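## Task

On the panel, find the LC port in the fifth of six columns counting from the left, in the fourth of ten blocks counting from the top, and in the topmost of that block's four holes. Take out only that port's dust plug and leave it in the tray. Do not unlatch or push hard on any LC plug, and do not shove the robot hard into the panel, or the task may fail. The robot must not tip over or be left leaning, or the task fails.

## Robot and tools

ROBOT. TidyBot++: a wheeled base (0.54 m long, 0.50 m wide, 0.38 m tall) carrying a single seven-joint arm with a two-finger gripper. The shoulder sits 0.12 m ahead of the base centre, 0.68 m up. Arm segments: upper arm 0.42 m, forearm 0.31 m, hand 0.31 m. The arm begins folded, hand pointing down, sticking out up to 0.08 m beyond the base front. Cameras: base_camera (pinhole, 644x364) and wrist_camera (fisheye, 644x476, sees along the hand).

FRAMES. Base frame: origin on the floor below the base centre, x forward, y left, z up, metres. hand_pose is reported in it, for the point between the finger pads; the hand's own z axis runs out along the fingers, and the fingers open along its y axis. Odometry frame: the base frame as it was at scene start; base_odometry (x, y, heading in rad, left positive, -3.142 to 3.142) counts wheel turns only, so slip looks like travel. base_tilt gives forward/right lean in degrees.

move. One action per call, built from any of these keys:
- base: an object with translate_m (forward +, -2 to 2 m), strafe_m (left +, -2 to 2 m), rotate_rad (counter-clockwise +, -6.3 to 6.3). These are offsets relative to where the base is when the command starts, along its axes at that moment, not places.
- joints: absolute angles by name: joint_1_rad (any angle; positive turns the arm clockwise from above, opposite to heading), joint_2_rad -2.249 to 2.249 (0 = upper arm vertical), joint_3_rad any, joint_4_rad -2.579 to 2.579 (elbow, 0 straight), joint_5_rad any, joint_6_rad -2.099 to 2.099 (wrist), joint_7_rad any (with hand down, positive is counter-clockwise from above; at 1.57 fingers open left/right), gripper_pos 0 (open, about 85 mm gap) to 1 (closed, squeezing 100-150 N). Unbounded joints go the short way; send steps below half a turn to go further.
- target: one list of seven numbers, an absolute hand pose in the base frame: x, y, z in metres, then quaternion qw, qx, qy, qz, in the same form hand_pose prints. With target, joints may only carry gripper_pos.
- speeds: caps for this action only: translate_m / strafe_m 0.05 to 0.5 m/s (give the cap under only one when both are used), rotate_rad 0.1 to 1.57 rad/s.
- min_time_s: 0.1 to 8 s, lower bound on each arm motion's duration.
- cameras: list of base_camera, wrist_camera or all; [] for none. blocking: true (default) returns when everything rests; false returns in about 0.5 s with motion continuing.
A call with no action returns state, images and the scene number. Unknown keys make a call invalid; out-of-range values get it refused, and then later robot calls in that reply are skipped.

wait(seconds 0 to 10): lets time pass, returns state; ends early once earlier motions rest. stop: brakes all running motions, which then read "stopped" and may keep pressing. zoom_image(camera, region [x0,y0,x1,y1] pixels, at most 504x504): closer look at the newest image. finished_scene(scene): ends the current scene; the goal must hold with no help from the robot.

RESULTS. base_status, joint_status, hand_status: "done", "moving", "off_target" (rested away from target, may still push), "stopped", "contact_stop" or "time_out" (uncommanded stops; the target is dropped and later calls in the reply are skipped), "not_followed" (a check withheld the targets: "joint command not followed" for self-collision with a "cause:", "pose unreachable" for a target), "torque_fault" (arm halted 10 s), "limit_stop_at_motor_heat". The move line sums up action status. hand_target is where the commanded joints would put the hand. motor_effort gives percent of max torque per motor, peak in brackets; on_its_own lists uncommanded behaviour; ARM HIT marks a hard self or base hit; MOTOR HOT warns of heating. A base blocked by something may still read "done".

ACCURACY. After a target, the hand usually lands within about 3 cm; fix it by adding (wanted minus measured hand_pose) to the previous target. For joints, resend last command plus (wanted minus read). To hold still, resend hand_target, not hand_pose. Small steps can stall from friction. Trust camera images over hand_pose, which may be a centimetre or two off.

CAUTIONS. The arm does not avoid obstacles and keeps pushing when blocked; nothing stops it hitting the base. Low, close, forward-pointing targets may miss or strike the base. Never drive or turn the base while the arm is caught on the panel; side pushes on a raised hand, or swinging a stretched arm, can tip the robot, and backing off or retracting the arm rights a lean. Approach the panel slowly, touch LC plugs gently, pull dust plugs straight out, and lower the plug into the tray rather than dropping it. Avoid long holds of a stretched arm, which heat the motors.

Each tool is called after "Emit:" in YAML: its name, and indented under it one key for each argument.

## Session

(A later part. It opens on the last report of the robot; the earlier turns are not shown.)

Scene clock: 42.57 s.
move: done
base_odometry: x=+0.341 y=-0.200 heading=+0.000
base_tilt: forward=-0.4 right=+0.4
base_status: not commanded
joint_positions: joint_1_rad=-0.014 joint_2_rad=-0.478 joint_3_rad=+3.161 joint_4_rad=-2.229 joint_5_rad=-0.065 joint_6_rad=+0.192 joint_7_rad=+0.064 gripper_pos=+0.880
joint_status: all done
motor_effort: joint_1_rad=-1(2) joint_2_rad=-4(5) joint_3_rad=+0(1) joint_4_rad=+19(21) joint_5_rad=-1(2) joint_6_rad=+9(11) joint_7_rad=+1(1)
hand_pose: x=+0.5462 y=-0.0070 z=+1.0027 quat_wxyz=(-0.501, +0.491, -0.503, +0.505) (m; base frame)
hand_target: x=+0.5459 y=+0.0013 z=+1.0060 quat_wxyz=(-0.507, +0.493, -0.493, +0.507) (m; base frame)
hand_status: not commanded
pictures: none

Emit:
move:
  base: {"translate_m": 0.02}
  speeds: {"translate_m": 0.1}
  cameras: ["wrist_camera"]

Emit:
zoom_image:
  camera: "wrist_camera"
  region: [280, 335, 350, 405]

Scene clock: 43.63 s.
move: done
base_odometry: x=+0.361 y=-0.200 heading=+0.000
base_tilt: forward=-0.4 right=+0.5
base_status: done
joint_positions: joint_1_rad=-0.014 joint_2_rad=-0.473 joint_3_rad=+3.161 joint_4_rad=-2.229 joint_5_rad=-0.064 joint_6_rad=+0.192 joint_7_rad=+0.064 gripper_pos=+0.880
joint_status: not commanded
motor_effort: joint_1_rad=-2(2) joint_2_rad=-4(7) joint_3_rad=+0(1) joint_4_rad=+19(20) joint_5_rad=-1(1) joint_6_rad=+9(10) joint_7_rad=+0(1)
hand_pose: x=+0.5478 y=-0.0068 z=+1.0005 quat_wxyz=(-0.500, +0.492, -0.505, +0.503) (m; base frame)
hand_target: x=+0.5459 y=+0.0013 z=+1.0060 quat_wxyz=(-0.507, +0.493, -0.493, +0.507) (m; base frame)
hand_status: not commanded
pictures: wrist_camera

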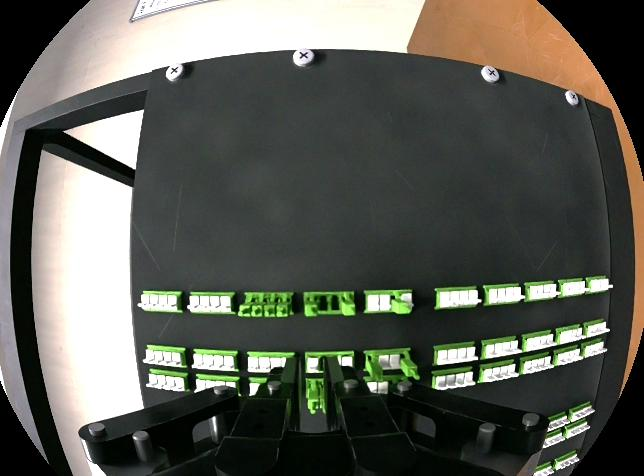

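Scaled by 7.200.

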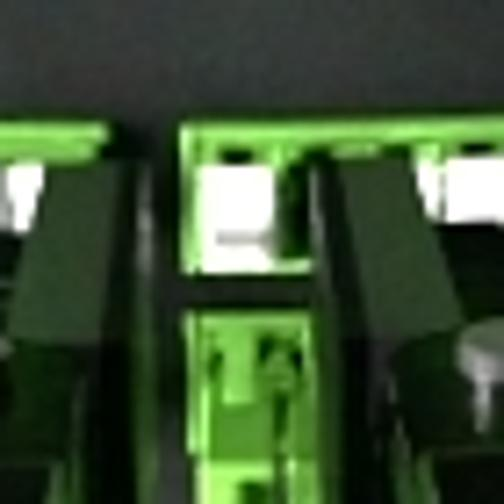

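Emit:
move:
  base: {"translate_m": 0.02}
  speeds: {"translate_m": 0.05}
  cameras: ["wrist_camera"]

Emit:
zoom_image:
  camera: "wrist_camera"
  region: [280, 335, 350, 405]

Scene clock: 45.13 s.
move: done
base_odometry: x=+0.381 y=-0.200 heading=+0.000
base_tilt: forward=-0.4 right=+0.5
base_status: done
joint_positions: joint_1_rad=-0.013 joint_2_rad=-0.485 joint_3_rad=+3.160 joint_4_rad=-2.235 joint_5_rad=-0.064 joint_6_rad=+0.192 joint_7_rad=+0.063 gripper_pos=+0.880
joint_status: not commanded
motor_effort: joint_1_rad=-2(2) joint_2_rad=-2(6) joint_3_rad=+0(1) joint_4_rad=+21(25) joint_5_rad=-1(2) joint_6_rad=+11(14) joint_7_rad=+1(1)
hand_pose: x=+0.5436 y=-0.0066 z=+1.0020 quat_wxyz=(-0.501, +0.491, -0.503, +0.505) (m; base frame)
hand_target: x=+0.5459 y=+0.0013 z=+1.0060 quat_wxyz=(-0.507, +0.493, -0.493, +0.507) (m; base frame)
hand_status: not commanded
pictures: wrist_camera

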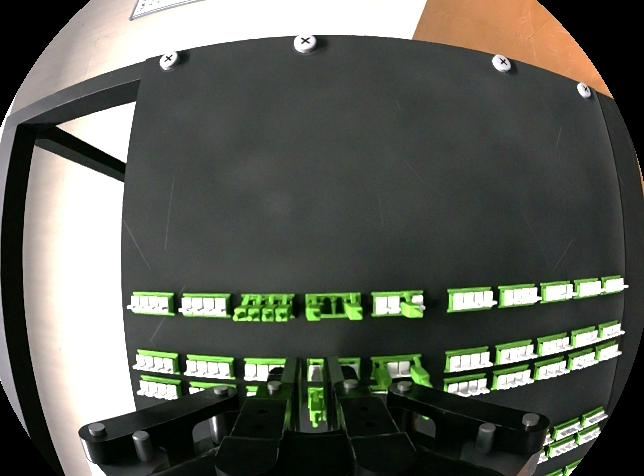

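Scaled by 7.200.

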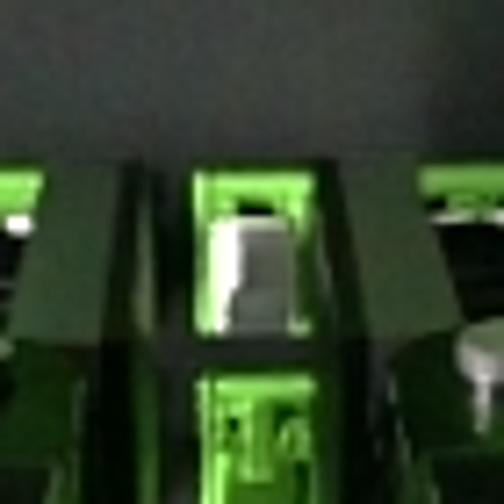

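Emit:
zoom_image:
  camera: "wrist_camera"
  region: [330, 335, 450, 435]

Emit:
zoom_image:
  camera: "wrist_camera"
  region: [290, 355, 345, 430]

Emit:
move:
  base: {"translate_m": -0.015}
  speeds: {"translate_m": 0.05}
  cameras: ["wrist_camera"]

Emit:
zoom_image:
  camera: "wrist_camera"
  region: [270, 335, 450, 435]

Scaled by 4.200.

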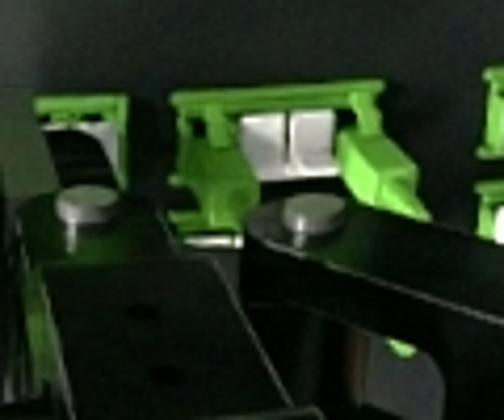

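Scaled by 6.720.

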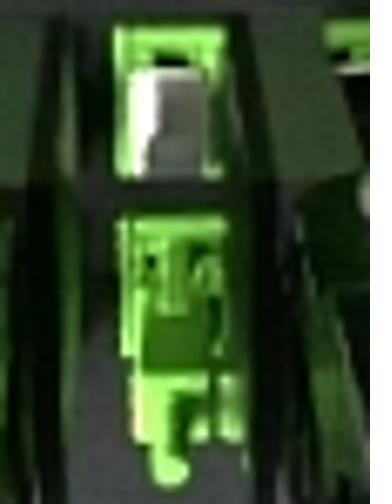

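Scene clock: 47.57 s.
move: done
base_odometry: x=+0.366 y=-0.200 heading=+0.000
base_tilt: forward=-0.4 right=+0.4
base_status: done
joint_positions: joint_1_rad=-0.013 joint_2_rad=-0.483 joint_3_rad=+3.160 joint_4_rad=-2.235 joint_5_rad=-0.064 joint_6_rad=+0.192 joint_7_rad=+0.063 gripper_pos=+0.880
joint_status: not commanded
motor_effort: joint_1_rad=-2(2) joint_2_rad=-4(6) joint_3_rad=+0(1) joint_4_rad=+19(20) joint_5_rad=+0(1) joint_6_rad=+9(11) joint_7_rad=+0(1)
hand_pose: x=+0.5443 y=-0.0065 z=+1.0010 quat_wxyz=(-0.501, +0.491, -0.503, +0.504) (m; base frame)
hand_target: x=+0.5459 y=+0.0013 z=+1.0060 quat_wxyz=(-0.507, +0.493, -0.493, +0.507) (m; base frame)
hand_status: not commanded
pictures: wrist_camera

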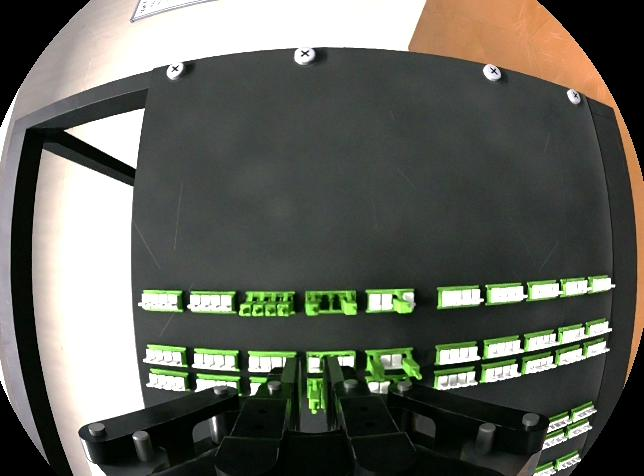

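Scaled by 2.800.

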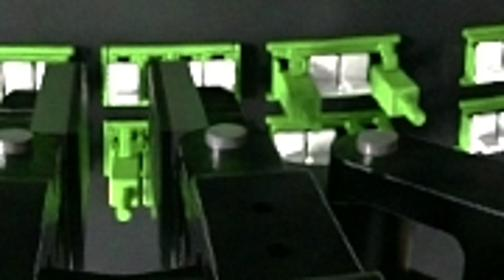

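Emit:
move:
  base: {"translate_m": -0.05}

Emit:
move:
  joints: {"joint_4_rad": -1.813, "joint_6_rad": -0.632}
  cameras: ["wrist_camera"]

Scene clock: 55.87 s.
move: done
base_odometry: x=+0.316 y=-0.200 heading=+0.000
base_tilt: forward=-0.4 right=+0.4
base_status: done
joint_positions: joint_1_rad=-0.013 joint_2_rad=-0.483 joint_3_rad=+3.160 joint_4_rad=-2.235 joint_5_rad=-0.064 joint_6_rad=+0.192 joint_7_rad=+0.063 gripper_pos=+0.880
joint_status: not commanded
motor_effort: joint_1_rad=-2(2) joint_2_rad=-4(6) joint_3_rad=+0(1) joint_4_rad=+19(19) joint_5_rad=-1(1) joint_6_rad=+9(10) joint_7_rad=+0(1)
hand_pose: x=+0.5444 y=-0.0064 z=+1.0009 quat_wxyz=(-0.501, +0.492, -0.503, +0.504) (m; base frame)
hand_target: x=+0.5459 y=+0.0013 z=+1.0060 quat_wxyz=(-0.507, +0.493, -0.493, +0.507) (m; base frame)
hand_status: not commanded
pictures: none

Scene clock: 57.87 s.
move: done
base_odometry: x=+0.316 y=-0.200 heading=+0.000
base_tilt: forward=-0.4 right=+0.5
base_status: not commanded
joint_positions: joint_1_rad=-0.013 joint_2_rad=-0.483 joint_3_rad=+3.160 joint_4_rad=-1.846 joint_5_rad=-0.064 joint_6_rad=-0.563 joint_7_rad=+0.063 gripper_pos=+0.880
joint_status: all done
motor_effort: joint_1_rad=-1(2) joint_2_rad=-3(4) joint_3_rad=+0(1) joint_4_rad=+18(20) joint_5_rad=-1(2) joint_6_rad=+9(11) joint_7_rad=+1(1)
hand_pose: x=+0.5233 y=+0.0080 z=+1.0115 quat_wxyz=(-0.414, +0.587, -0.573, +0.394) (m; base frame)
hand_target: x=+0.5186 y=+0.0013 z=+1.0083 quat_wxyz=(-0.392, +0.589, -0.589, +0.392) (m; base frame)
hand_status: not commanded
pictures: wrist_camera

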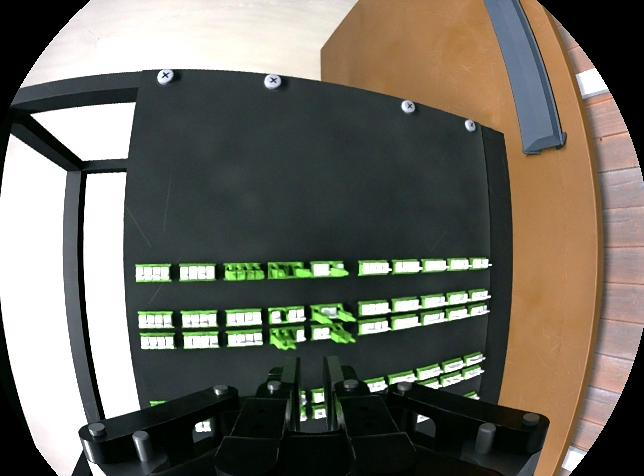

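Emit:
move:
  joints: {"joint_5_rad": 0.06, "joint_6_rad": -0.65}

Emit:
move:
  base: {"translate_m": 0.025, "strafe_m": -0.004}
  speeds: {"translate_m": 0.1}
  cameras: ["wrist_camera"]

Emit:
zoom_image:
  camera: "wrist_camera"
  region: [260, 290, 370, 400]

Scene clock: 58.90 s.
move: done
base_odometry: x=+0.316 y=-0.200 heading=+0.000
base_tilt: forward=-0.4 right=+0.4
base_status: not commanded
joint_positions: joint_1_rad=-0.012 joint_2_rad=-0.483 joint_3_rad=+3.159 joint_4_rad=-1.845 joint_5_rad=+0.007 joint_6_rad=-0.586 joint_7_rad=+0.063 gripper_pos=+0.880
joint_status: all done
motor_effort: joint_1_rad=-2(2) joint_2_rad=-3(4) joint_3_rad=-1(1) joint_4_rad=+18(19) joint_5_rad=-1(1) joint_6_rad=+9(10) joint_7_rad=+1(1)
hand_pose: x=+0.5208 y=-0.0040 z=+1.0045 quat_wxyz=(-0.383, +0.602, -0.568, +0.410) (m; base frame)
hand_target: x=+0.5163 y=-0.0100 z=+1.0035 quat_wxyz=(-0.366, +0.599, -0.585, +0.406) (m; base frame)
hand_status: not commanded
pictures: none

Scene clock: 59.77 s.
move: done
base_odometry: x=+0.341 y=-0.204 heading=+0.000
base_tilt: forward=-0.4 right=+0.4
base_status: done
joint_positions: joint_1_rad=-0.012 joint_2_rad=-0.476 joint_3_rad=+3.159 joint_4_rad=-1.845 joint_5_rad=+0.008 joint_6_rad=-0.587 joint_7_rad=+0.063 gripper_pos=+0.880
joint_status: not commanded
motor_effort: joint_1_rad=-2(2) joint_2_rad=-3(6) joint_3_rad=+1(1) joint_4_rad=+18(19) joint_5_rad=-1(2) joint_6_rad=+9(9) joint_7_rad=+0(1)
hand_pose: x=+0.5230 y=-0.0037 z=+1.0019 quat_wxyz=(-0.381, +0.603, -0.569, +0.408) (m; base frame)
hand_target: x=+0.5163 y=-0.0100 z=+1.0035 quat_wxyz=(-0.366, +0.599, -0.585, +0.406) (m; base frame)
hand_status: not commanded
pictures: wrist_camera

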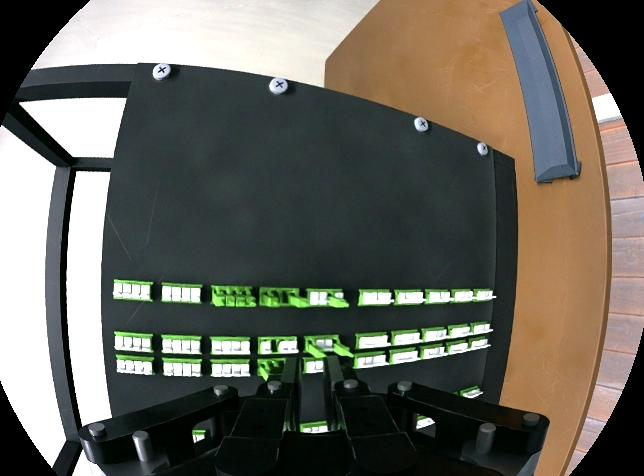

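Scaled by 4.582.

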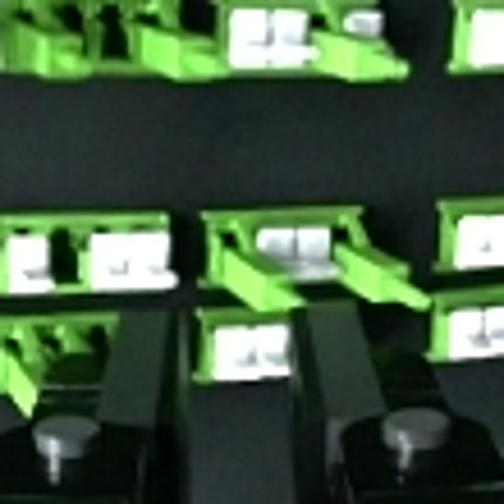

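Emit:
move:
  joints: {"joint_6_rad": -0.70}

Emit:
move:
  joints: {"joint_6_rad": -0.555}

Scene clock: 60.83 s.
move: done
base_odometry: x=+0.341 y=-0.204 heading=+0.000
base_tilt: forward=-0.4 right=+0.5
base_status: not commanded
joint_positions: joint_1_rad=-0.012 joint_2_rad=-0.476 joint_3_rad=+3.159 joint_4_rad=-1.843 joint_5_rad=+0.008 joint_6_rad=-0.644 joint_7_rad=+0.063 gripper_pos=+0.880
joint_status: all done
motor_effort: joint_1_rad=-1(2) joint_2_rad=-3(4) joint_3_rad=+0(1) joint_4_rad=+18(19) joint_5_rad=-1(1) joint_6_rad=+8(10) joint_7_rad=+0(1)
hand_pose: x=+0.5160 y=-0.0037 z=+0.9869 quat_wxyz=(-0.366, +0.614, -0.579, +0.391) (m; base frame)
hand_target: x=+0.5097 y=-0.0107 z=+0.9894 quat_wxyz=(-0.351, +0.608, -0.595, +0.391) (m; base frame)
hand_status: not commanded
pictures: none

Scene clock: 61.53 s.
move: done
base_odometry: x=+0.341 y=-0.204 heading=+0.000
base_tilt: forward=-0.4 right=+0.4
base_status: not commanded
joint_positions: joint_1_rad=-0.012 joint_2_rad=-0.476 joint_3_rad=+3.159 joint_4_rad=-1.837 joint_5_rad=+0.008 joint_6_rad=-0.559 joint_7_rad=+0.063 gripper_pos=+0.880
joint_status: all done
motor_effort: joint_1_rad=-2(2) joint_2_rad=-4(4) joint_3_rad=+0(1) joint_4_rad=+19(20) joint_5_rad=-1(1) joint_6_rad=+9(10) joint_7_rad=+1(1)
hand_pose: x=+0.5265 y=-0.0038 z=+1.0150 quat_wxyz=(-0.392, +0.596, -0.562, +0.419) (m; base frame)
hand_target: x=+0.5270 y=-0.0085 z=+1.0310 quat_wxyz=(-0.394, +0.581, -0.565, +0.433) (m; base frame)
hand_status: not commanded
pictures: none

Emit:
move:
  base: {"translate_m": 0.04}
  speeds: {"translate_m": 0.05}
  cameras: ["wrist_camera"]

Emit:
zoom_image:
  camera: "wrist_camera"
  region: [260, 310, 370, 420]

Scene clock: 63.13 s.
move: done
base_odometry: x=+0.381 y=-0.204 heading=+0.001
base_tilt: forward=-0.4 right=+0.5
base_status: done
joint_positions: joint_1_rad=-0.012 joint_2_rad=-0.476 joint_3_rad=+3.159 joint_4_rad=-1.837 joint_5_rad=+0.008 joint_6_rad=-0.559 joint_7_rad=+0.063 gripper_pos=+0.880
joint_status: not commanded
motor_effort: joint_1_rad=-1(2) joint_2_rad=-4(6) joint_3_rad=+0(1) joint_4_rad=+19(19) joint_5_rad=+0(2) joint_6_rad=+9(9) joint_7_rad=+1(1)
hand_pose: x=+0.5263 y=-0.0038 z=+1.0152 quat_wxyz=(-0.392, +0.596, -0.562, +0.419) (m; base frame)
hand_target: x=+0.5270 y=-0.0085 z=+1.0310 quat_wxyz=(-0.394, +0.581, -0.565, +0.433) (m; base frame)
hand_status: not commanded
pictures: wrist_camera

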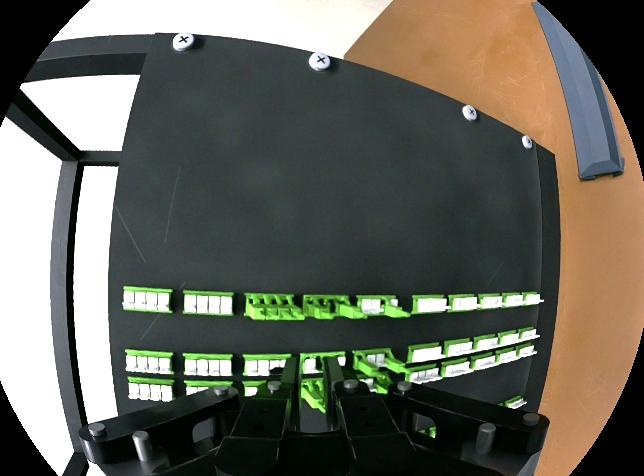

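Scaled by 4.582.

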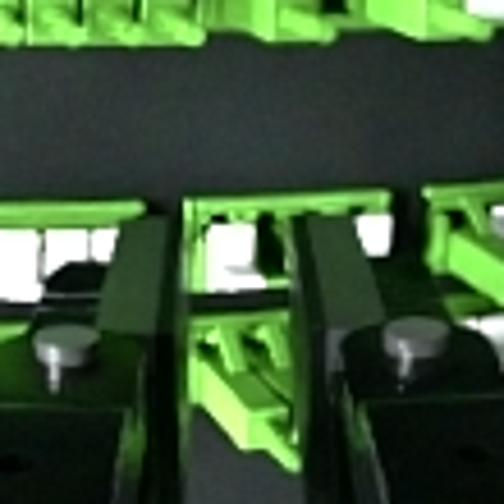

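Emit:
move:
  joints: {"joint_6_rad": -0.65}
  cameras: ["wrist_camera"]

Emit:
zoom_image:
  camera: "wrist_camera"
  region: [260, 310, 370, 420]

Scene clock: 65.63 s.
move: done
base_odometry: x=+0.381 y=-0.204 heading=+0.001
base_tilt: forward=-0.4 right=+0.4
base_status: not commanded
joint_positions: joint_1_rad=-0.012 joint_2_rad=-0.476 joint_3_rad=+3.159 joint_4_rad=-1.836 joint_5_rad=+0.008 joint_6_rad=-0.629 joint_7_rad=+0.063 gripper_pos=+0.880
joint_status: all done
motor_effort: joint_1_rad=-2(2) joint_2_rad=-3(4) joint_3_rad=+0(1) joint_4_rad=+18(20) joint_5_rad=-1(1) joint_6_rad=+9(10) joint_7_rad=+0(1)
hand_pose: x=+0.5182 y=-0.0037 z=+0.9953 quat_wxyz=(-0.372, +0.610, -0.575, +0.398) (m; base frame)
hand_target: x=+0.5163 y=-0.0100 z=+1.0035 quat_wxyz=(-0.366, +0.599, -0.585, +0.406) (m; base frame)
hand_status: not commanded
pictures: wrist_camera

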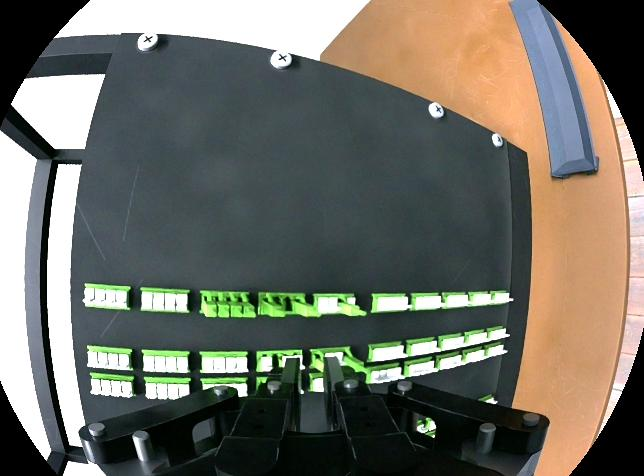

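Scaled by 4.582.

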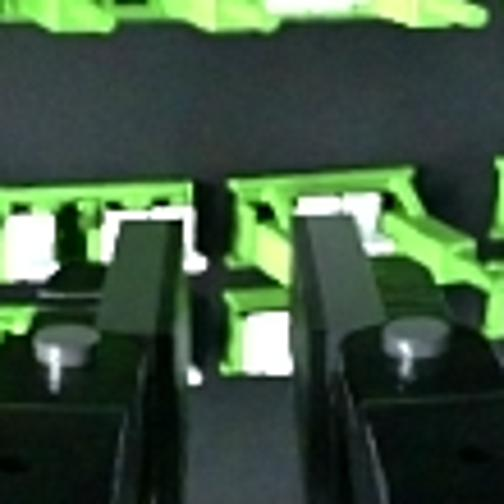

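Emit:
move:
  joints: {"joint_6_rad": -0.573}
  cameras: ["wrist_camera"]

Scene clock: 66.37 s.
move: done
base_odometry: x=+0.381 y=-0.204 heading=+0.001
base_tilt: forward=-0.4 right=+0.5
base_status: not commanded
joint_positions: joint_1_rad=-0.012 joint_2_rad=-0.476 joint_3_rad=+3.159 joint_4_rad=-1.836 joint_5_rad=+0.008 joint_6_rad=-0.588 joint_7_rad=+0.063 gripper_pos=+0.880
joint_status: all done
motor_effort: joint_1_rad=-2(2) joint_2_rad=-4(4) joint_3_rad=+0(1) joint_4_rad=+19(20) joint_5_rad=-1(1) joint_6_rad=+9(10) joint_7_rad=+1(1)
hand_pose: x=+0.5231 y=-0.0038 z=+1.0069 quat_wxyz=(-0.384, +0.602, -0.568, +0.411) (m; base frame)
hand_target: x=+0.5251 y=-0.0088 z=+1.0257 quat_wxyz=(-0.389, +0.585, -0.569, +0.428) (m; base frame)
hand_status: not commanded
pictures: wrist_camera

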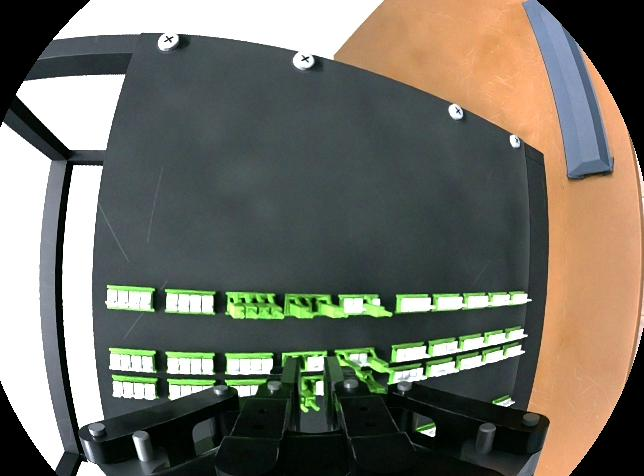

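Emit:
move:
  base: {"translate_m": 0.02}
  speeds: {"translate_m": 0.05}
  cameras: ["wrist_camera"]

Emit:
zoom_image:
  camera: "wrist_camera"
  region: [260, 325, 370, 435]

Scene clock: 67.47 s.
move: done
base_odometry: x=+0.401 y=-0.203 heading=+0.001
base_tilt: forward=-0.4 right=+0.5
base_status: done
joint_positions: joint_1_rad=-0.012 joint_2_rad=-0.477 joint_3_rad=+3.158 joint_4_rad=-1.836 joint_5_rad=+0.008 joint_6_rad=-0.588 joint_7_rad=+0.063 gripper_pos=+0.880
joint_status: not commanded
motor_effort: joint_1_rad=-2(2) joint_2_rad=-4(6) joint_3_rad=+0(1) joint_4_rad=+18(19) joint_5_rad=-1(1) joint_6_rad=+9(9) joint_7_rad=+1(1)
hand_pose: x=+0.5229 y=-0.0037 z=+1.0072 quat_wxyz=(-0.384, +0.602, -0.567, +0.411) (m; base frame)
hand_target: x=+0.5251 y=-0.0088 z=+1.0257 quat_wxyz=(-0.389, +0.585, -0.569, +0.428) (m; base frame)
hand_status: not commanded
pictures: wrist_camera

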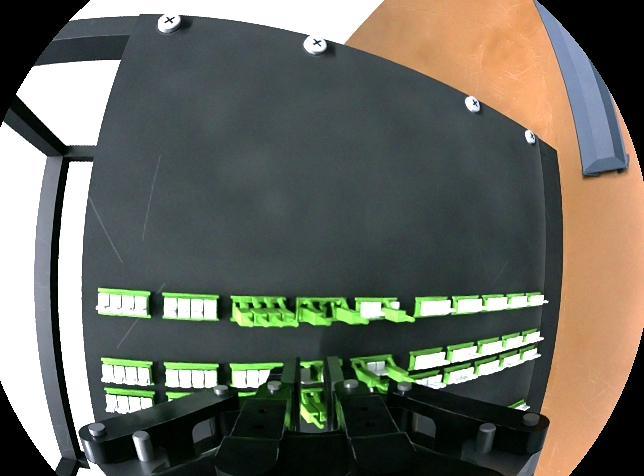

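Scaled by 4.582.

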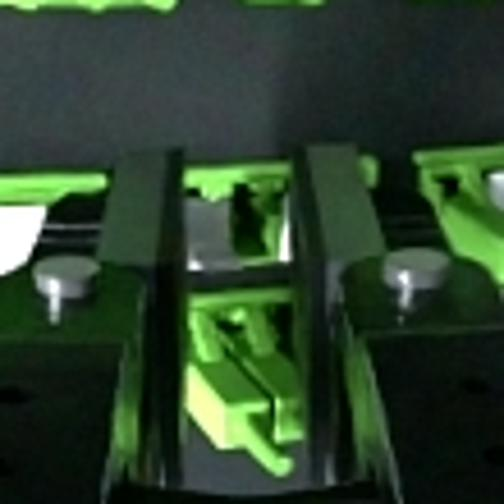

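Emit:
move:
  base: {"translate_m": 0.01}
  speeds: {"translate_m": 0.05}
  cameras: ["wrist_camera"]

Emit:
zoom_image:
  camera: "wrist_camera"
  region: [280, 335, 345, 400]

Scene clock: 69.03 s.
move: done
base_odometry: x=+0.411 y=-0.203 heading=+0.001
base_tilt: forward=-0.4 right=+0.4
base_status: done
joint_positions: joint_1_rad=-0.012 joint_2_rad=-0.492 joint_3_rad=+3.158 joint_4_rad=-1.836 joint_5_rad=+0.008 joint_6_rad=-0.605 joint_7_rad=+0.063 gripper_pos=+0.880
joint_status: not commanded
motor_effort: joint_1_rad=-2(2) joint_2_rad=+0(4) joint_3_rad=+0(1) joint_4_rad=+20(24) joint_5_rad=+0(2) joint_6_rad=+13(21) joint_7_rad=+0(1)
hand_pose: x=+0.5161 y=-0.0036 z=+1.0080 quat_wxyz=(-0.383, +0.602, -0.568, +0.410) (m; base frame)
hand_target: x=+0.5251 y=-0.0088 z=+1.0257 quat_wxyz=(-0.389, +0.585, -0.569, +0.428) (m; base frame)
hand_status: not commanded
pictures: wrist_camera

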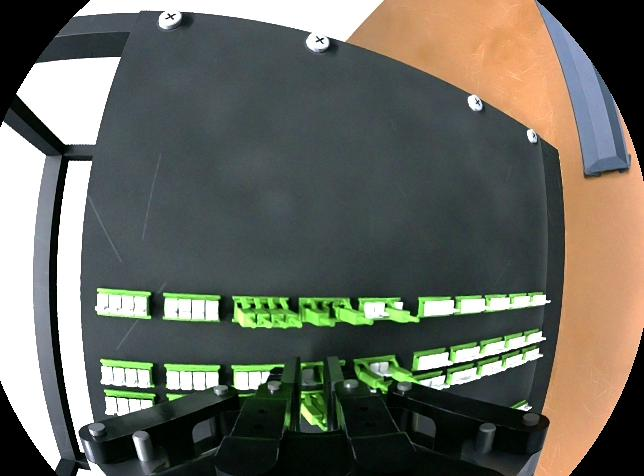

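Scaled by 7.754.

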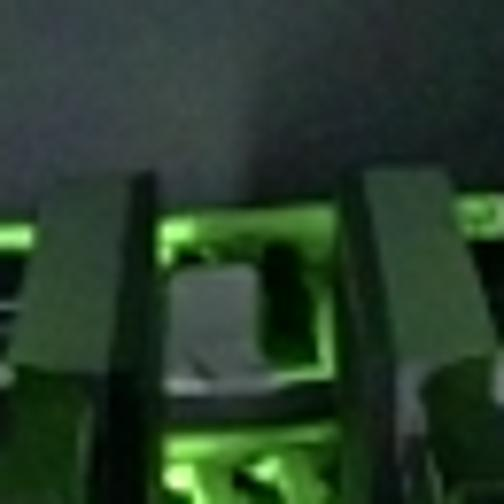

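Emit:
zoom_image:
  camera: "wrist_camera"
  region: [92, 280, 157, 325]

Emit:
zoom_image:
  camera: "wrist_camera"
  region: [505, 325, 550, 365]

Emit:
zoom_image:
  camera: "wrist_camera"
  region: [95, 380, 160, 425]

Emit:
move:
  base: {"translate_m": -0.01}
  speeds: {"translate_m": 0.05}

Scaled by 7.754.

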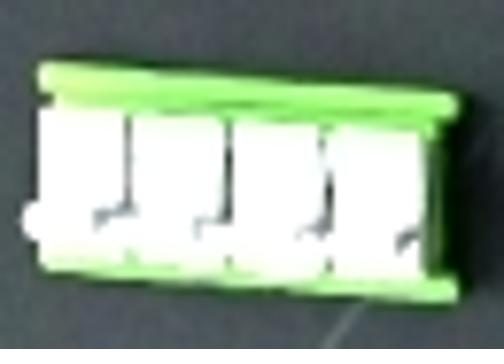

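Scaled by 11.200.

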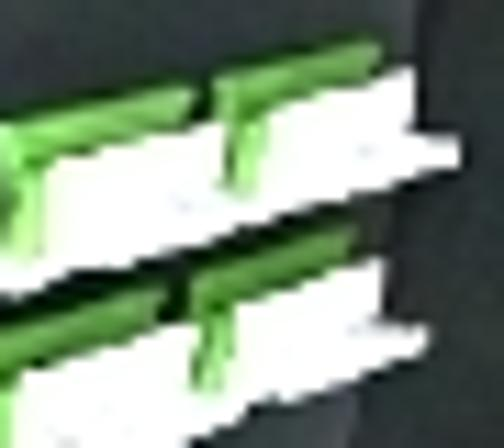

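Scaled by 7.754.

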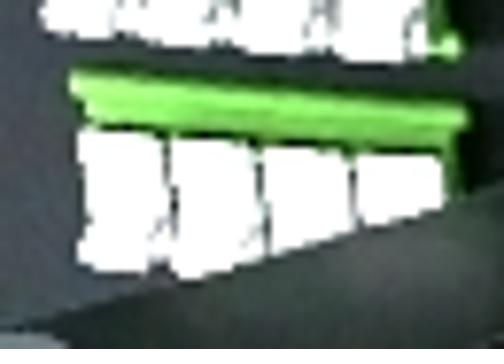

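Scene clock: 72.27 s.
move: done
base_odometry: x=+0.401 y=-0.203 heading=+0.001
base_tilt: forward=-0.4 right=+0.4
base_status: done
joint_positions: joint_1_rad=-0.012 joint_2_rad=-0.484 joint_3_rad=+3.158 joint_4_rad=-1.835 joint_5_rad=+0.008 joint_6_rad=-0.605 joint_7_rad=+0.063 gripper_pos=+0.880
joint_status: not commanded
motor_effort: joint_1_rad=-1(2) joint_2_rad=-3(5) joint_3_rad=+0(2) joint_4_rad=+18(20) joint_5_rad=-1(2) joint_6_rad=+9(13) joint_7_rad=+1(1)
hand_pose: x=+0.5187 y=-0.0036 z=+1.0058 quat_wxyz=(-0.381, +0.604, -0.569, +0.408) (m; base frame)
hand_target: x=+0.5251 y=-0.0088 z=+1.0257 quat_wxyz=(-0.389, +0.585, -0.569, +0.428) (m; base frame)
hand_status: not commanded
pictures: none

Emit:
move:
  base: {"translate_m": -0.05}

Emit:
move:
  joints: {"joint_4_rad": -2.235, "joint_6_rad": 0.2, "gripper_pos": 0.92}

Scene clock: 74.27 s.
move: done
base_odometry: x=+0.351 y=-0.203 heading=+0.001
base_tilt: forward=-0.5 right=+0.4
base_status: done
joint_positions: joint_1_rad=-0.012 joint_2_rad=-0.484 joint_3_rad=+3.158 joint_4_rad=-1.835 joint_5_rad=+0.008 joint_6_rad=-0.605 joint_7_rad=+0.063 gripper_pos=+0.880
joint_status: not commanded
motor_effort: joint_1_rad=-2(2) joint_2_rad=-3(6) joint_3_rad=+0(1) joint_4_rad=+18(19) joint_5_rad=-1(2) joint_6_rad=+9(9) joint_7_rad=+0(1)
hand_pose: x=+0.5187 y=-0.0036 z=+1.0058 quat_wxyz=(-0.381, +0.604, -0.569, +0.408) (m; base frame)
hand_target: x=+0.5251 y=-0.0088 z=+1.0257 quat_wxyz=(-0.389, +0.585, -0.569, +0.428) (m; base frame)
hand_status: not commanded
pictures: none

Scene clock: 76.27 s.
move: done
base_odometry: x=+0.351 y=-0.203 heading=+0.001
base_tilt: forward=-0.4 right=+0.5
base_status: not commanded
joint_positions: joint_1_rad=-0.012 joint_2_rad=-0.484 joint_3_rad=+3.158 joint_4_rad=-2.196 joint_5_rad=+0.008 joint_6_rad=+0.120 joint_7_rad=+0.063 gripper_pos=+0.920
joint_status: all done
motor_effort: joint_1_rad=-1(2) joint_2_rad=-4(5) joint_3_rad=+0(1) joint_4_rad=+19(20) joint_5_rad=-1(2) joint_6_rad=+10(11) joint_7_rad=+0(1)
hand_pose: x=+0.5459 y=-0.0020 z=+1.0035 quat_wxyz=(-0.478, +0.521, -0.489, +0.511) (m; base frame)
hand_target: x=+0.5459 y=+0.0051 z=+1.0009 quat_wxyz=(-0.491, +0.514, -0.479, +0.515) (m; base frame)
hand_status: not commanded
pictures: none

Emit:
move:
  base: {"translate_m": 0.015, "strafe_m": -0.004}
  speeds: {"translate_m": 0.05}
  cameras: ["wrist_camera"]

Emit:
zoom_image:
  camera: "wrist_camera"
  region: [280, 335, 345, 400]

Scene clock: 78.87 s.
move: done
base_odometry: x=+0.366 y=-0.207 heading=+0.001
base_tilt: forward=-0.4 right=+0.5
base_status: done
joint_positions: joint_1_rad=-0.012 joint_2_rad=-0.483 joint_3_rad=+3.158 joint_4_rad=-2.196 joint_5_rad=+0.008 joint_6_rad=+0.123 joint_7_rad=+0.063 gripper_pos=+0.920
joint_status: not commanded
motor_effort: joint_1_rad=-1(2) joint_2_rad=-4(6) joint_3_rad=+1(1) joint_4_rad=+19(20) joint_5_rad=-1(2) joint_6_rad=+9(10) joint_7_rad=+0(1)
hand_pose: x=+0.5461 y=-0.0019 z=+1.0039 quat_wxyz=(-0.479, +0.520, -0.489, +0.511) (m; base frame)
hand_target: x=+0.5459 y=+0.0051 z=+1.0009 quat_wxyz=(-0.491, +0.514, -0.479, +0.515) (m; base frame)
hand_status: not commanded
pictures: wrist_camera

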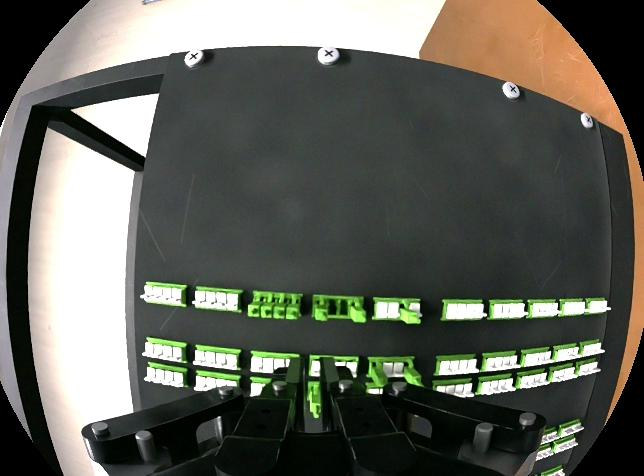

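Scaled by 7.754.

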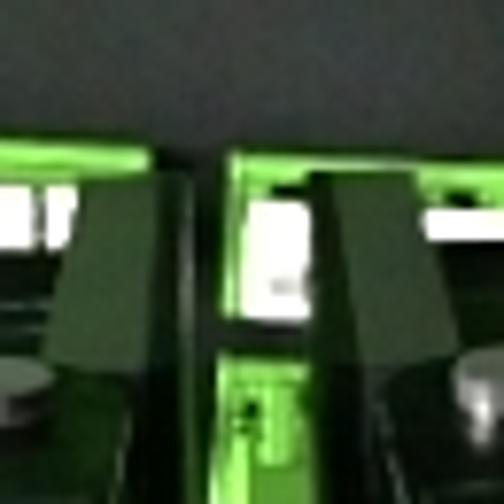

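Emit:
move:
  joints: {"joint_7_rad": -0.06}
  cameras: ["wrist_camera"]

Emit:
zoom_image:
  camera: "wrist_camera"
  region: [280, 335, 345, 400]

Scene clock: 79.70 s.
move: done
base_odometry: x=+0.366 y=-0.207 heading=+0.001
base_tilt: forward=-0.4 right=+0.4
base_status: not commanded
joint_positions: joint_1_rad=-0.012 joint_2_rad=-0.483 joint_3_rad=+3.158 joint_4_rad=-2.196 joint_5_rad=+0.008 joint_6_rad=+0.123 joint_7_rad=-0.007 gripper_pos=+0.920
joint_status: all done
motor_effort: joint_1_rad=-2(2) joint_2_rad=-4(4) joint_3_rad=+0(1) joint_4_rad=+19(19) joint_5_rad=-1(1) joint_6_rad=+9(10) joint_7_rad=+1(1)
hand_pose: x=+0.5461 y=-0.0019 z=+1.0039 quat_wxyz=(-0.497, +0.503, -0.507, +0.494) (m; base frame)
hand_target: x=+0.5459 y=+0.0051 z=+1.0009 quat_wxyz=(-0.506, +0.500, -0.494, +0.500) (m; base frame)
hand_status: not commanded
pictures: wrist_camera

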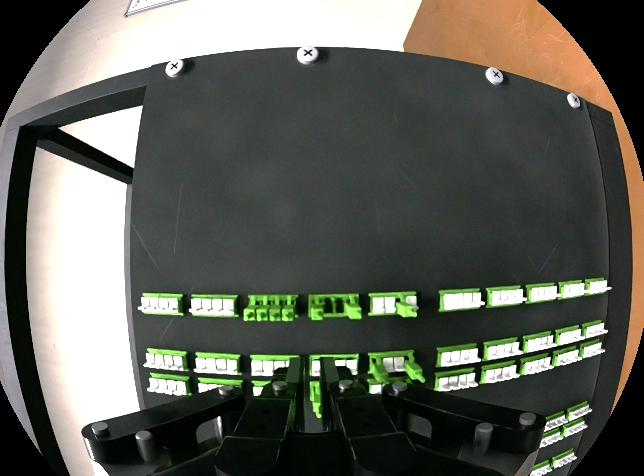

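Scaled by 7.754.

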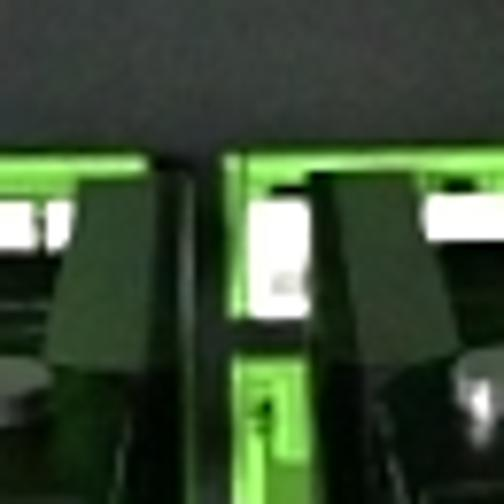

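Emit:
move:
  joints: {"joint_6_rad": 0.03}

Emit:
move:
  joints: {"joint_6_rad": 0.126}

Scene clock: 80.80 s.
move: done
base_odometry: x=+0.366 y=-0.207 heading=+0.001
base_tilt: forward=-0.4 right=+0.4
base_status: not commanded
joint_positions: joint_1_rad=-0.012 joint_2_rad=-0.485 joint_3_rad=+3.158 joint_4_rad=-2.197 joint_5_rad=+0.008 joint_6_rad=+0.043 joint_7_rad=-0.008 gripper_pos=+0.920
joint_status: all done
motor_effort: joint_1_rad=-1(2) joint_2_rad=-1(4) joint_3_rad=+0(1) joint_4_rad=+13(19) joint_5_rad=-1(1) joint_6_rad=+3(10) joint_7_rad=+1(1)
hand_pose: x=+0.5439 y=-0.0019 z=+0.9799 quat_wxyz=(-0.477, +0.521, -0.526, +0.474) (m; base frame)
hand_target: x=+0.5421 y=+0.0019 z=+0.9483 quat_wxyz=(-0.460, +0.538, -0.537, +0.459) (m; base frame)
hand_status: not commanded
pictures: none

Scene clock: 81.40 s.
move: done
base_odometry: x=+0.366 y=-0.207 heading=+0.001
base_tilt: forward=-0.4 right=+0.5
base_status: not commanded
joint_positions: joint_1_rad=-0.012 joint_2_rad=-0.485 joint_3_rad=+3.158 joint_4_rad=-2.205 joint_5_rad=+0.008 joint_6_rad=+0.095 joint_7_rad=-0.008 gripper_pos=+0.920
joint_status: all done
motor_effort: joint_1_rad=-2(2) joint_2_rad=-4(5) joint_3_rad=+0(1) joint_4_rad=+19(20) joint_5_rad=-1(1) joint_6_rad=+9(11) joint_7_rad=+1(1)
hand_pose: x=+0.5446 y=-0.0019 z=+0.9902 quat_wxyz=(-0.488, +0.511, -0.516, +0.485) (m; base frame)
hand_target: x=+0.5454 y=+0.0037 z=+0.9780 quat_wxyz=(-0.486, +0.517, -0.513, +0.482) (m; base frame)
hand_status: not commanded
pictures: none

Emit:
move:
  base: {"translate_m": -0.04}
  speeds: {"translate_m": 0.1}

Emit:
move:
  joints: {"joint_6_rad": 0.155}
  cameras: ["wrist_camera"]

Emit:
zoom_image:
  camera: "wrist_camera"
  region: [250, 320, 450, 420]

Scene clock: 82.70 s.
move: done
base_odometry: x=+0.326 y=-0.207 heading=+0.001
base_tilt: forward=-0.4 right=+0.4
base_status: done
joint_positions: joint_1_rad=-0.012 joint_2_rad=-0.482 joint_3_rad=+3.158 joint_4_rad=-2.205 joint_5_rad=+0.008 joint_6_rad=+0.095 joint_7_rad=-0.008 gripper_pos=+0.920
joint_status: not commanded
motor_effort: joint_1_rad=-2(2) joint_2_rad=-4(6) joint_3_rad=+0(1) joint_4_rad=+19(19) joint_5_rad=-1(2) joint_6_rad=+9(10) joint_7_rad=+0(1)
hand_pose: x=+0.5457 y=-0.0018 z=+0.9887 quat_wxyz=(-0.487, +0.512, -0.517, +0.484) (m; base frame)
hand_target: x=+0.5454 y=+0.0037 z=+0.9780 quat_wxyz=(-0.486, +0.517, -0.513, +0.482) (m; base frame)
hand_status: not commanded
pictures: none

Scene clock: 83.17 s.
move: done
base_odometry: x=+0.326 y=-0.207 heading=+0.001
base_tilt: forward=-0.4 right=+0.4
base_status: not commanded
joint_positions: joint_1_rad=-0.012 joint_2_rad=-0.482 joint_3_rad=+3.158 joint_4_rad=-2.205 joint_5_rad=+0.008 joint_6_rad=+0.109 joint_7_rad=-0.008 gripper_pos=+0.920
joint_status: all done
motor_effort: joint_1_rad=-2(2) joint_2_rad=-4(5) joint_3_rad=+0(1) joint_4_rad=+19(20) joint_5_rad=-1(1) joint_6_rad=+9(10) joint_7_rad=+0(1)
hand_pose: x=+0.5459 y=-0.0018 z=+0.9932 quat_wxyz=(-0.490, +0.509, -0.513, +0.487) (m; base frame)
hand_target: x=+0.5458 y=+0.0042 z=+0.9870 quat_wxyz=(-0.494, +0.510, -0.506, +0.489) (m; base frame)
hand_status: not commanded
pictures: wrist_camera

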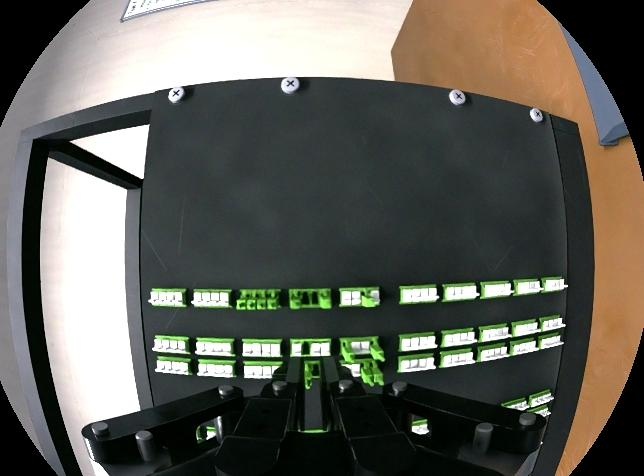

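Scaled by 2.520.

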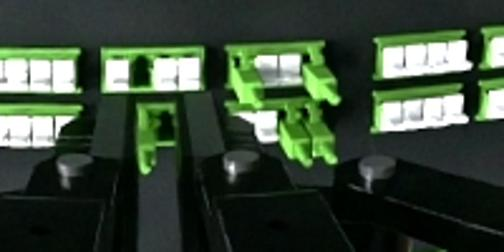

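Emit:
move:
  joints: {"joint_6_rad": 0.175}

Emit:
move:
  joints: {"joint_6_rad": 0.185}

Scene clock: 83.83 s.
move: done
base_odometry: x=+0.326 y=-0.207 heading=+0.001
base_tilt: forward=-0.4 right=+0.4
base_status: not commanded
joint_positions: joint_1_rad=-0.012 joint_2_rad=-0.482 joint_3_rad=+3.158 joint_4_rad=-2.205 joint_5_rad=+0.008 joint_6_rad=+0.119 joint_7_rad=-0.008 gripper_pos=+0.920
joint_status: all done
motor_effort: joint_1_rad=-2(2) joint_2_rad=-4(4) joint_3_rad=+0(1) joint_4_rad=+19(20) joint_5_rad=-1(2) joint_6_rad=+9(10) joint_7_rad=+1(1)
hand_pose: x=+0.5461 y=-0.0018 z=+0.9963 quat_wxyz=(-0.493, +0.506, -0.511, +0.490) (m; base frame)
hand_target: x=+0.5459 y=+0.0046 z=+0.9932 quat_wxyz=(-0.500, +0.505, -0.501, +0.494) (m; base frame)
hand_status: not commanded
pictures: none

Scene clock: 84.27 s.
move: done
base_odometry: x=+0.326 y=-0.207 heading=+0.001
base_tilt: forward=-0.4 right=+0.5
base_status: not commanded
joint_positions: joint_1_rad=-0.012 joint_2_rad=-0.482 joint_3_rad=+3.158 joint_4_rad=-2.205 joint_5_rad=+0.008 joint_6_rad=+0.124 joint_7_rad=-0.008 gripper_pos=+0.920
joint_status: all done
motor_effort: joint_1_rad=-1(2) joint_2_rad=-4(4) joint_3_rad=+0(1) joint_4_rad=+19(19) joint_5_rad=-1(2) joint_6_rad=+10(10) joint_7_rad=+0(1)
hand_pose: x=+0.5461 y=-0.0018 z=+0.9978 quat_wxyz=(-0.494, +0.505, -0.510, +0.491) (m; base frame)
hand_target: x=+0.5460 y=+0.0048 z=+0.9963 quat_wxyz=(-0.502, +0.503, -0.498, +0.496) (m; base frame)
hand_status: not commanded
pictures: none

Emit:
move:
  joints: {"joint_6_rad": 0.193}

Emit:
move:
  joints: {"joint_6_rad": 0.199}

Scene clock: 84.83 s.
move: done
base_odometry: x=+0.326 y=-0.207 heading=+0.001
base_tilt: forward=-0.4 right=+0.4
base_status: not commanded
joint_positions: joint_1_rad=-0.012 joint_2_rad=-0.482 joint_3_rad=+3.158 joint_4_rad=-2.205 joint_5_rad=+0.008 joint_6_rad=+0.127 joint_7_rad=-0.008 gripper_pos=+0.920
joint_status: all done
motor_effort: joint_1_rad=-2(2) joint_2_rad=-4(4) joint_3_rad=+1(1) joint_4_rad=+19(19) joint_5_rad=-1(1) joint_6_rad=+10(10) joint_7_rad=+0(1)
hand_pose: x=+0.5461 y=-0.0018 z=+0.9989 quat_wxyz=(-0.495, +0.504, -0.509, +0.492) (m; base frame)
hand_target: x=+0.5460 y=+0.0049 z=+0.9988 quat_wxyz=(-0.504, +0.501, -0.496, +0.498) (m; base frame)
hand_status: not commanded
pictures: none

Scene clock: 85.23 s.
move: done
base_odometry: x=+0.326 y=-0.207 heading=+0.001
base_tilt: forward=-0.4 right=+0.5
base_status: not commanded
joint_positions: joint_1_rad=-0.012 joint_2_rad=-0.482 joint_3_rad=+3.158 joint_4_rad=-2.205 joint_5_rad=+0.008 joint_6_rad=+0.130 joint_7_rad=-0.008 gripper_pos=+0.920
joint_status: all done
motor_effort: joint_1_rad=-1(2) joint_2_rad=-4(4) joint_3_rad=+0(1) joint_4_rad=+18(19) joint_5_rad=-1(1) joint_6_rad=+9(10) joint_7_rad=+0(1)
hand_pose: x=+0.5462 y=-0.0018 z=+0.9999 quat_wxyz=(-0.496, +0.503, -0.508, +0.493) (m; base frame)
hand_target: x=+0.5459 y=+0.0050 z=+1.0006 quat_wxyz=(-0.506, +0.500, -0.494, +0.500) (m; base frame)
hand_status: not commanded
pictures: none

Emit:
move:
  base: {"translate_m": 0.045}
  speeds: {"translate_m": 0.05}
  cameras: ["wrist_camera"]

Emit:
zoom_image:
  camera: "wrist_camera"
  region: [280, 335, 345, 400]

Scene clock: 86.83 s.
move: done
base_odometry: x=+0.371 y=-0.207 heading=+0.002
base_tilt: forward=-0.4 right=+0.5
base_status: done
joint_positions: joint_1_rad=-0.012 joint_2_rad=-0.481 joint_3_rad=+3.158 joint_4_rad=-2.205 joint_5_rad=+0.008 joint_6_rad=+0.130 joint_7_rad=-0.008 gripper_pos=+0.920
joint_status: not commanded
motor_effort: joint_1_rad=-1(2) joint_2_rad=-4(6) joint_3_rad=+0(1) joint_4_rad=+19(19) joint_5_rad=-1(2) joint_6_rad=+9(10) joint_7_rad=+1(1)
hand_pose: x=+0.5464 y=-0.0018 z=+0.9996 quat_wxyz=(-0.496, +0.503, -0.508, +0.493) (m; base frame)
hand_target: x=+0.5459 y=+0.0050 z=+1.0006 quat_wxyz=(-0.506, +0.500, -0.494, +0.500) (m; base frame)
hand_status: not commanded
pictures: wrist_camera

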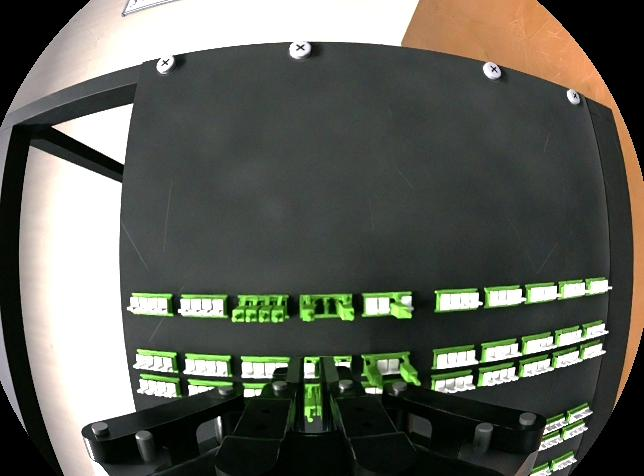

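Scaled by 7.754.

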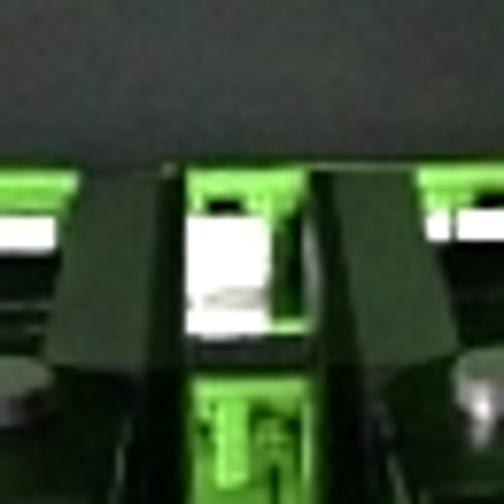

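Emit:
move:
  joints: {"joint_6_rad": 0.206}

Emit:
move:
  joints: {"joint_6_rad": 0.21}
  cameras: ["wrist_camera"]

Emit:
zoom_image:
  camera: "wrist_camera"
  region: [290, 345, 335, 390]

Scene clock: 87.57 s.
move: done
base_odometry: x=+0.371 y=-0.207 heading=+0.002
base_tilt: forward=-0.4 right=+0.5
base_status: not commanded
joint_positions: joint_1_rad=-0.012 joint_2_rad=-0.481 joint_3_rad=+3.158 joint_4_rad=-2.205 joint_5_rad=+0.008 joint_6_rad=+0.135 joint_7_rad=-0.008 gripper_pos=+0.920
joint_status: all done
motor_effort: joint_1_rad=-1(2) joint_2_rad=-4(4) joint_3_rad=+0(1) joint_4_rad=+18(19) joint_5_rad=-1(1) joint_6_rad=+9(10) joint_7_rad=+0(1)
hand_pose: x=+0.5464 y=-0.0018 z=+1.0012 quat_wxyz=(-0.497, +0.502, -0.507, +0.494) (m; base frame)
hand_target: x=+0.5459 y=+0.0052 z=+1.0028 quat_wxyz=(-0.508, +0.498, -0.493, +0.501) (m; base frame)
hand_status: not commanded
pictures: none

Scene clock: 87.97 s.
move: done
base_odometry: x=+0.371 y=-0.207 heading=+0.002
base_tilt: forward=-0.4 right=+0.4
base_status: not commanded
joint_positions: joint_1_rad=-0.012 joint_2_rad=-0.481 joint_3_rad=+3.158 joint_4_rad=-2.205 joint_5_rad=+0.008 joint_6_rad=+0.138 joint_7_rad=-0.008 gripper_pos=+0.920
joint_status: all done
motor_effort: joint_1_rad=-1(2) joint_2_rad=-4(4) joint_3_rad=+0(1) joint_4_rad=+19(19) joint_5_rad=-1(2) joint_6_rad=+10(10) joint_7_rad=+0(1)
hand_pose: x=+0.5464 y=-0.0018 z=+1.0019 quat_wxyz=(-0.498, +0.502, -0.506, +0.495) (m; base frame)
hand_target: x=+0.5459 y=+0.0052 z=+1.0041 quat_wxyz=(-0.509, +0.497, -0.492, +0.502) (m; base frame)
hand_status: not commanded
pictures: wrist_camera

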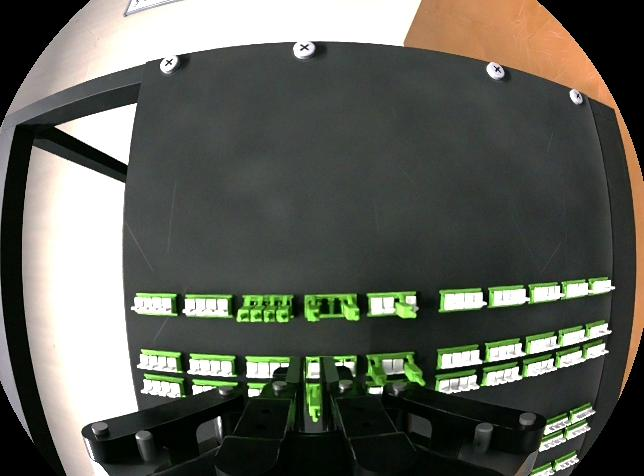

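Scaled by 11.200.

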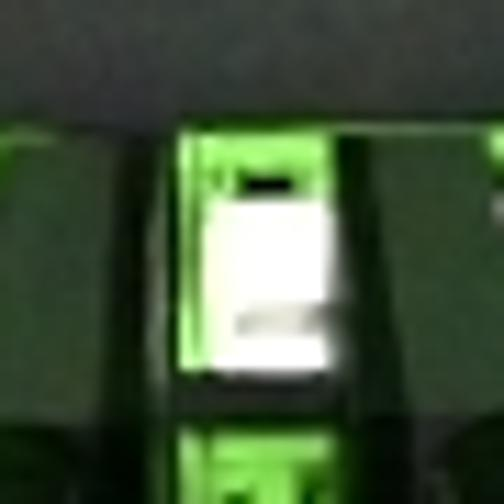

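Emit:
move:
  joints: {"joint_6_rad": 0.09}

Emit:
move:
  joints: {"joint_6_rad": 0.08}

Scene clock: 89.33 s.
move: done
base_odometry: x=+0.371 y=-0.207 heading=+0.002
base_tilt: forward=-0.4 right=+0.4
base_status: not commanded
joint_positions: joint_1_rad=-0.012 joint_2_rad=-0.482 joint_3_rad=+3.158 joint_4_rad=-2.207 joint_5_rad=+0.008 joint_6_rad=+0.087 joint_7_rad=-0.008 gripper_pos=+0.920
joint_status: all done
motor_effort: joint_1_rad=-2(2) joint_2_rad=-2(4) joint_3_rad=+0(1) joint_4_rad=+17(19) joint_5_rad=-1(1) joint_6_rad=+7(10) joint_7_rad=+0(1)
hand_pose: x=+0.5454 y=-0.0018 z=+0.9856 quat_wxyz=(-0.484, +0.514, -0.519, +0.481) (m; base frame)
hand_target: x=+0.5445 y=+0.0030 z=+0.9668 quat_wxyz=(-0.477, +0.525, -0.523, +0.474) (m; base frame)
hand_status: not commanded
pictures: none

Scene clock: 89.67 s.
move: done
base_odometry: x=+0.371 y=-0.207 heading=+0.002
base_tilt: forward=-0.4 right=+0.5
base_status: not commanded
joint_positions: joint_1_rad=-0.012 joint_2_rad=-0.482 joint_3_rad=+3.158 joint_4_rad=-2.207 joint_5_rad=+0.008 joint_6_rad=+0.087 joint_7_rad=-0.008 gripper_pos=+0.920
joint_status: all done
motor_effort: joint_1_rad=-2(2) joint_2_rad=-2(3) joint_3_rad=-1(1) joint_4_rad=+17(17) joint_5_rad=-1(1) joint_6_rad=+7(8) joint_7_rad=+0(1)
hand_pose: x=+0.5454 y=-0.0018 z=+0.9856 quat_wxyz=(-0.484, +0.514, -0.519, +0.481) (m; base frame)
hand_target: x=+0.5442 y=+0.0028 z=+0.9637 quat_wxyz=(-0.474, +0.527, -0.525, +0.471) (m; base frame)
hand_status: not commanded
pictures: none

Emit:
move:
  base: {"translate_m": -0.035}
  speeds: {"translate_m": 0.1}

Emit:
move:
  joints: {"joint_6_rad": 0.17}

Emit:
move:
  joints: {"joint_6_rad": 0.19}

Scene clock: 90.73 s.
move: done
base_odometry: x=+0.336 y=-0.207 heading=+0.001
base_tilt: forward=-0.4 right=+0.5
base_status: done
joint_positions: joint_1_rad=-0.011 joint_2_rad=-0.479 joint_3_rad=+3.158 joint_4_rad=-2.208 joint_5_rad=+0.008 joint_6_rad=+0.087 joint_7_rad=-0.008 gripper_pos=+0.920
joint_status: not commanded
motor_effort: joint_1_rad=-1(2) joint_2_rad=-4(6) joint_3_rad=+0(1) joint_4_rad=+19(19) joint_5_rad=-1(1) joint_6_rad=+9(10) joint_7_rad=+1(1)
hand_pose: x=+0.5463 y=-0.0019 z=+0.9834 quat_wxyz=(-0.483, +0.515, -0.520, +0.480) (m; base frame)
hand_target: x=+0.5442 y=+0.0028 z=+0.9637 quat_wxyz=(-0.474, +0.527, -0.525, +0.471) (m; base frame)
hand_status: not commanded
pictures: none

Scene clock: 91.30 s.
move: done
base_odometry: x=+0.336 y=-0.207 heading=+0.001
base_tilt: forward=-0.4 right=+0.4
base_status: not commanded
joint_positions: joint_1_rad=-0.011 joint_2_rad=-0.479 joint_3_rad=+3.158 joint_4_rad=-2.208 joint_5_rad=+0.008 joint_6_rad=+0.145 joint_7_rad=-0.008 gripper_pos=+0.920
joint_status: all done
motor_effort: joint_1_rad=-2(2) joint_2_rad=-4(5) joint_3_rad=+0(1) joint_4_rad=+18(20) joint_5_rad=+0(2) joint_6_rad=+10(11) joint_7_rad=+1(1)
hand_pose: x=+0.5470 y=-0.0019 z=+1.0014 quat_wxyz=(-0.498, +0.501, -0.506, +0.495) (m; base frame)
hand_target: x=+0.5459 y=+0.0045 z=+0.9916 quat_wxyz=(-0.498, +0.507, -0.502, +0.493) (m; base frame)
hand_status: not commanded
pictures: none

Scene clock: 91.73 s.
move: done
base_odometry: x=+0.336 y=-0.207 heading=+0.001
base_tilt: forward=-0.4 right=+0.4
base_status: not commanded
joint_positions: joint_1_rad=-0.011 joint_2_rad=-0.479 joint_3_rad=+3.158 joint_4_rad=-2.208 joint_5_rad=+0.008 joint_6_rad=+0.150 joint_7_rad=-0.008 gripper_pos=+0.920
joint_status: all done
motor_effort: joint_1_rad=-1(2) joint_2_rad=-4(4) joint_3_rad=+0(1) joint_4_rad=+19(19) joint_5_rad=-1(1) joint_6_rad=+9(10) joint_7_rad=+0(1)
hand_pose: x=+0.5470 y=-0.0019 z=+1.0028 quat_wxyz=(-0.499, +0.500, -0.505, +0.496) (m; base frame)
hand_target: x=+0.5460 y=+0.0049 z=+0.9978 quat_wxyz=(-0.504, +0.502, -0.497, +0.498) (m; base frame)
hand_status: not commanded
pictures: none


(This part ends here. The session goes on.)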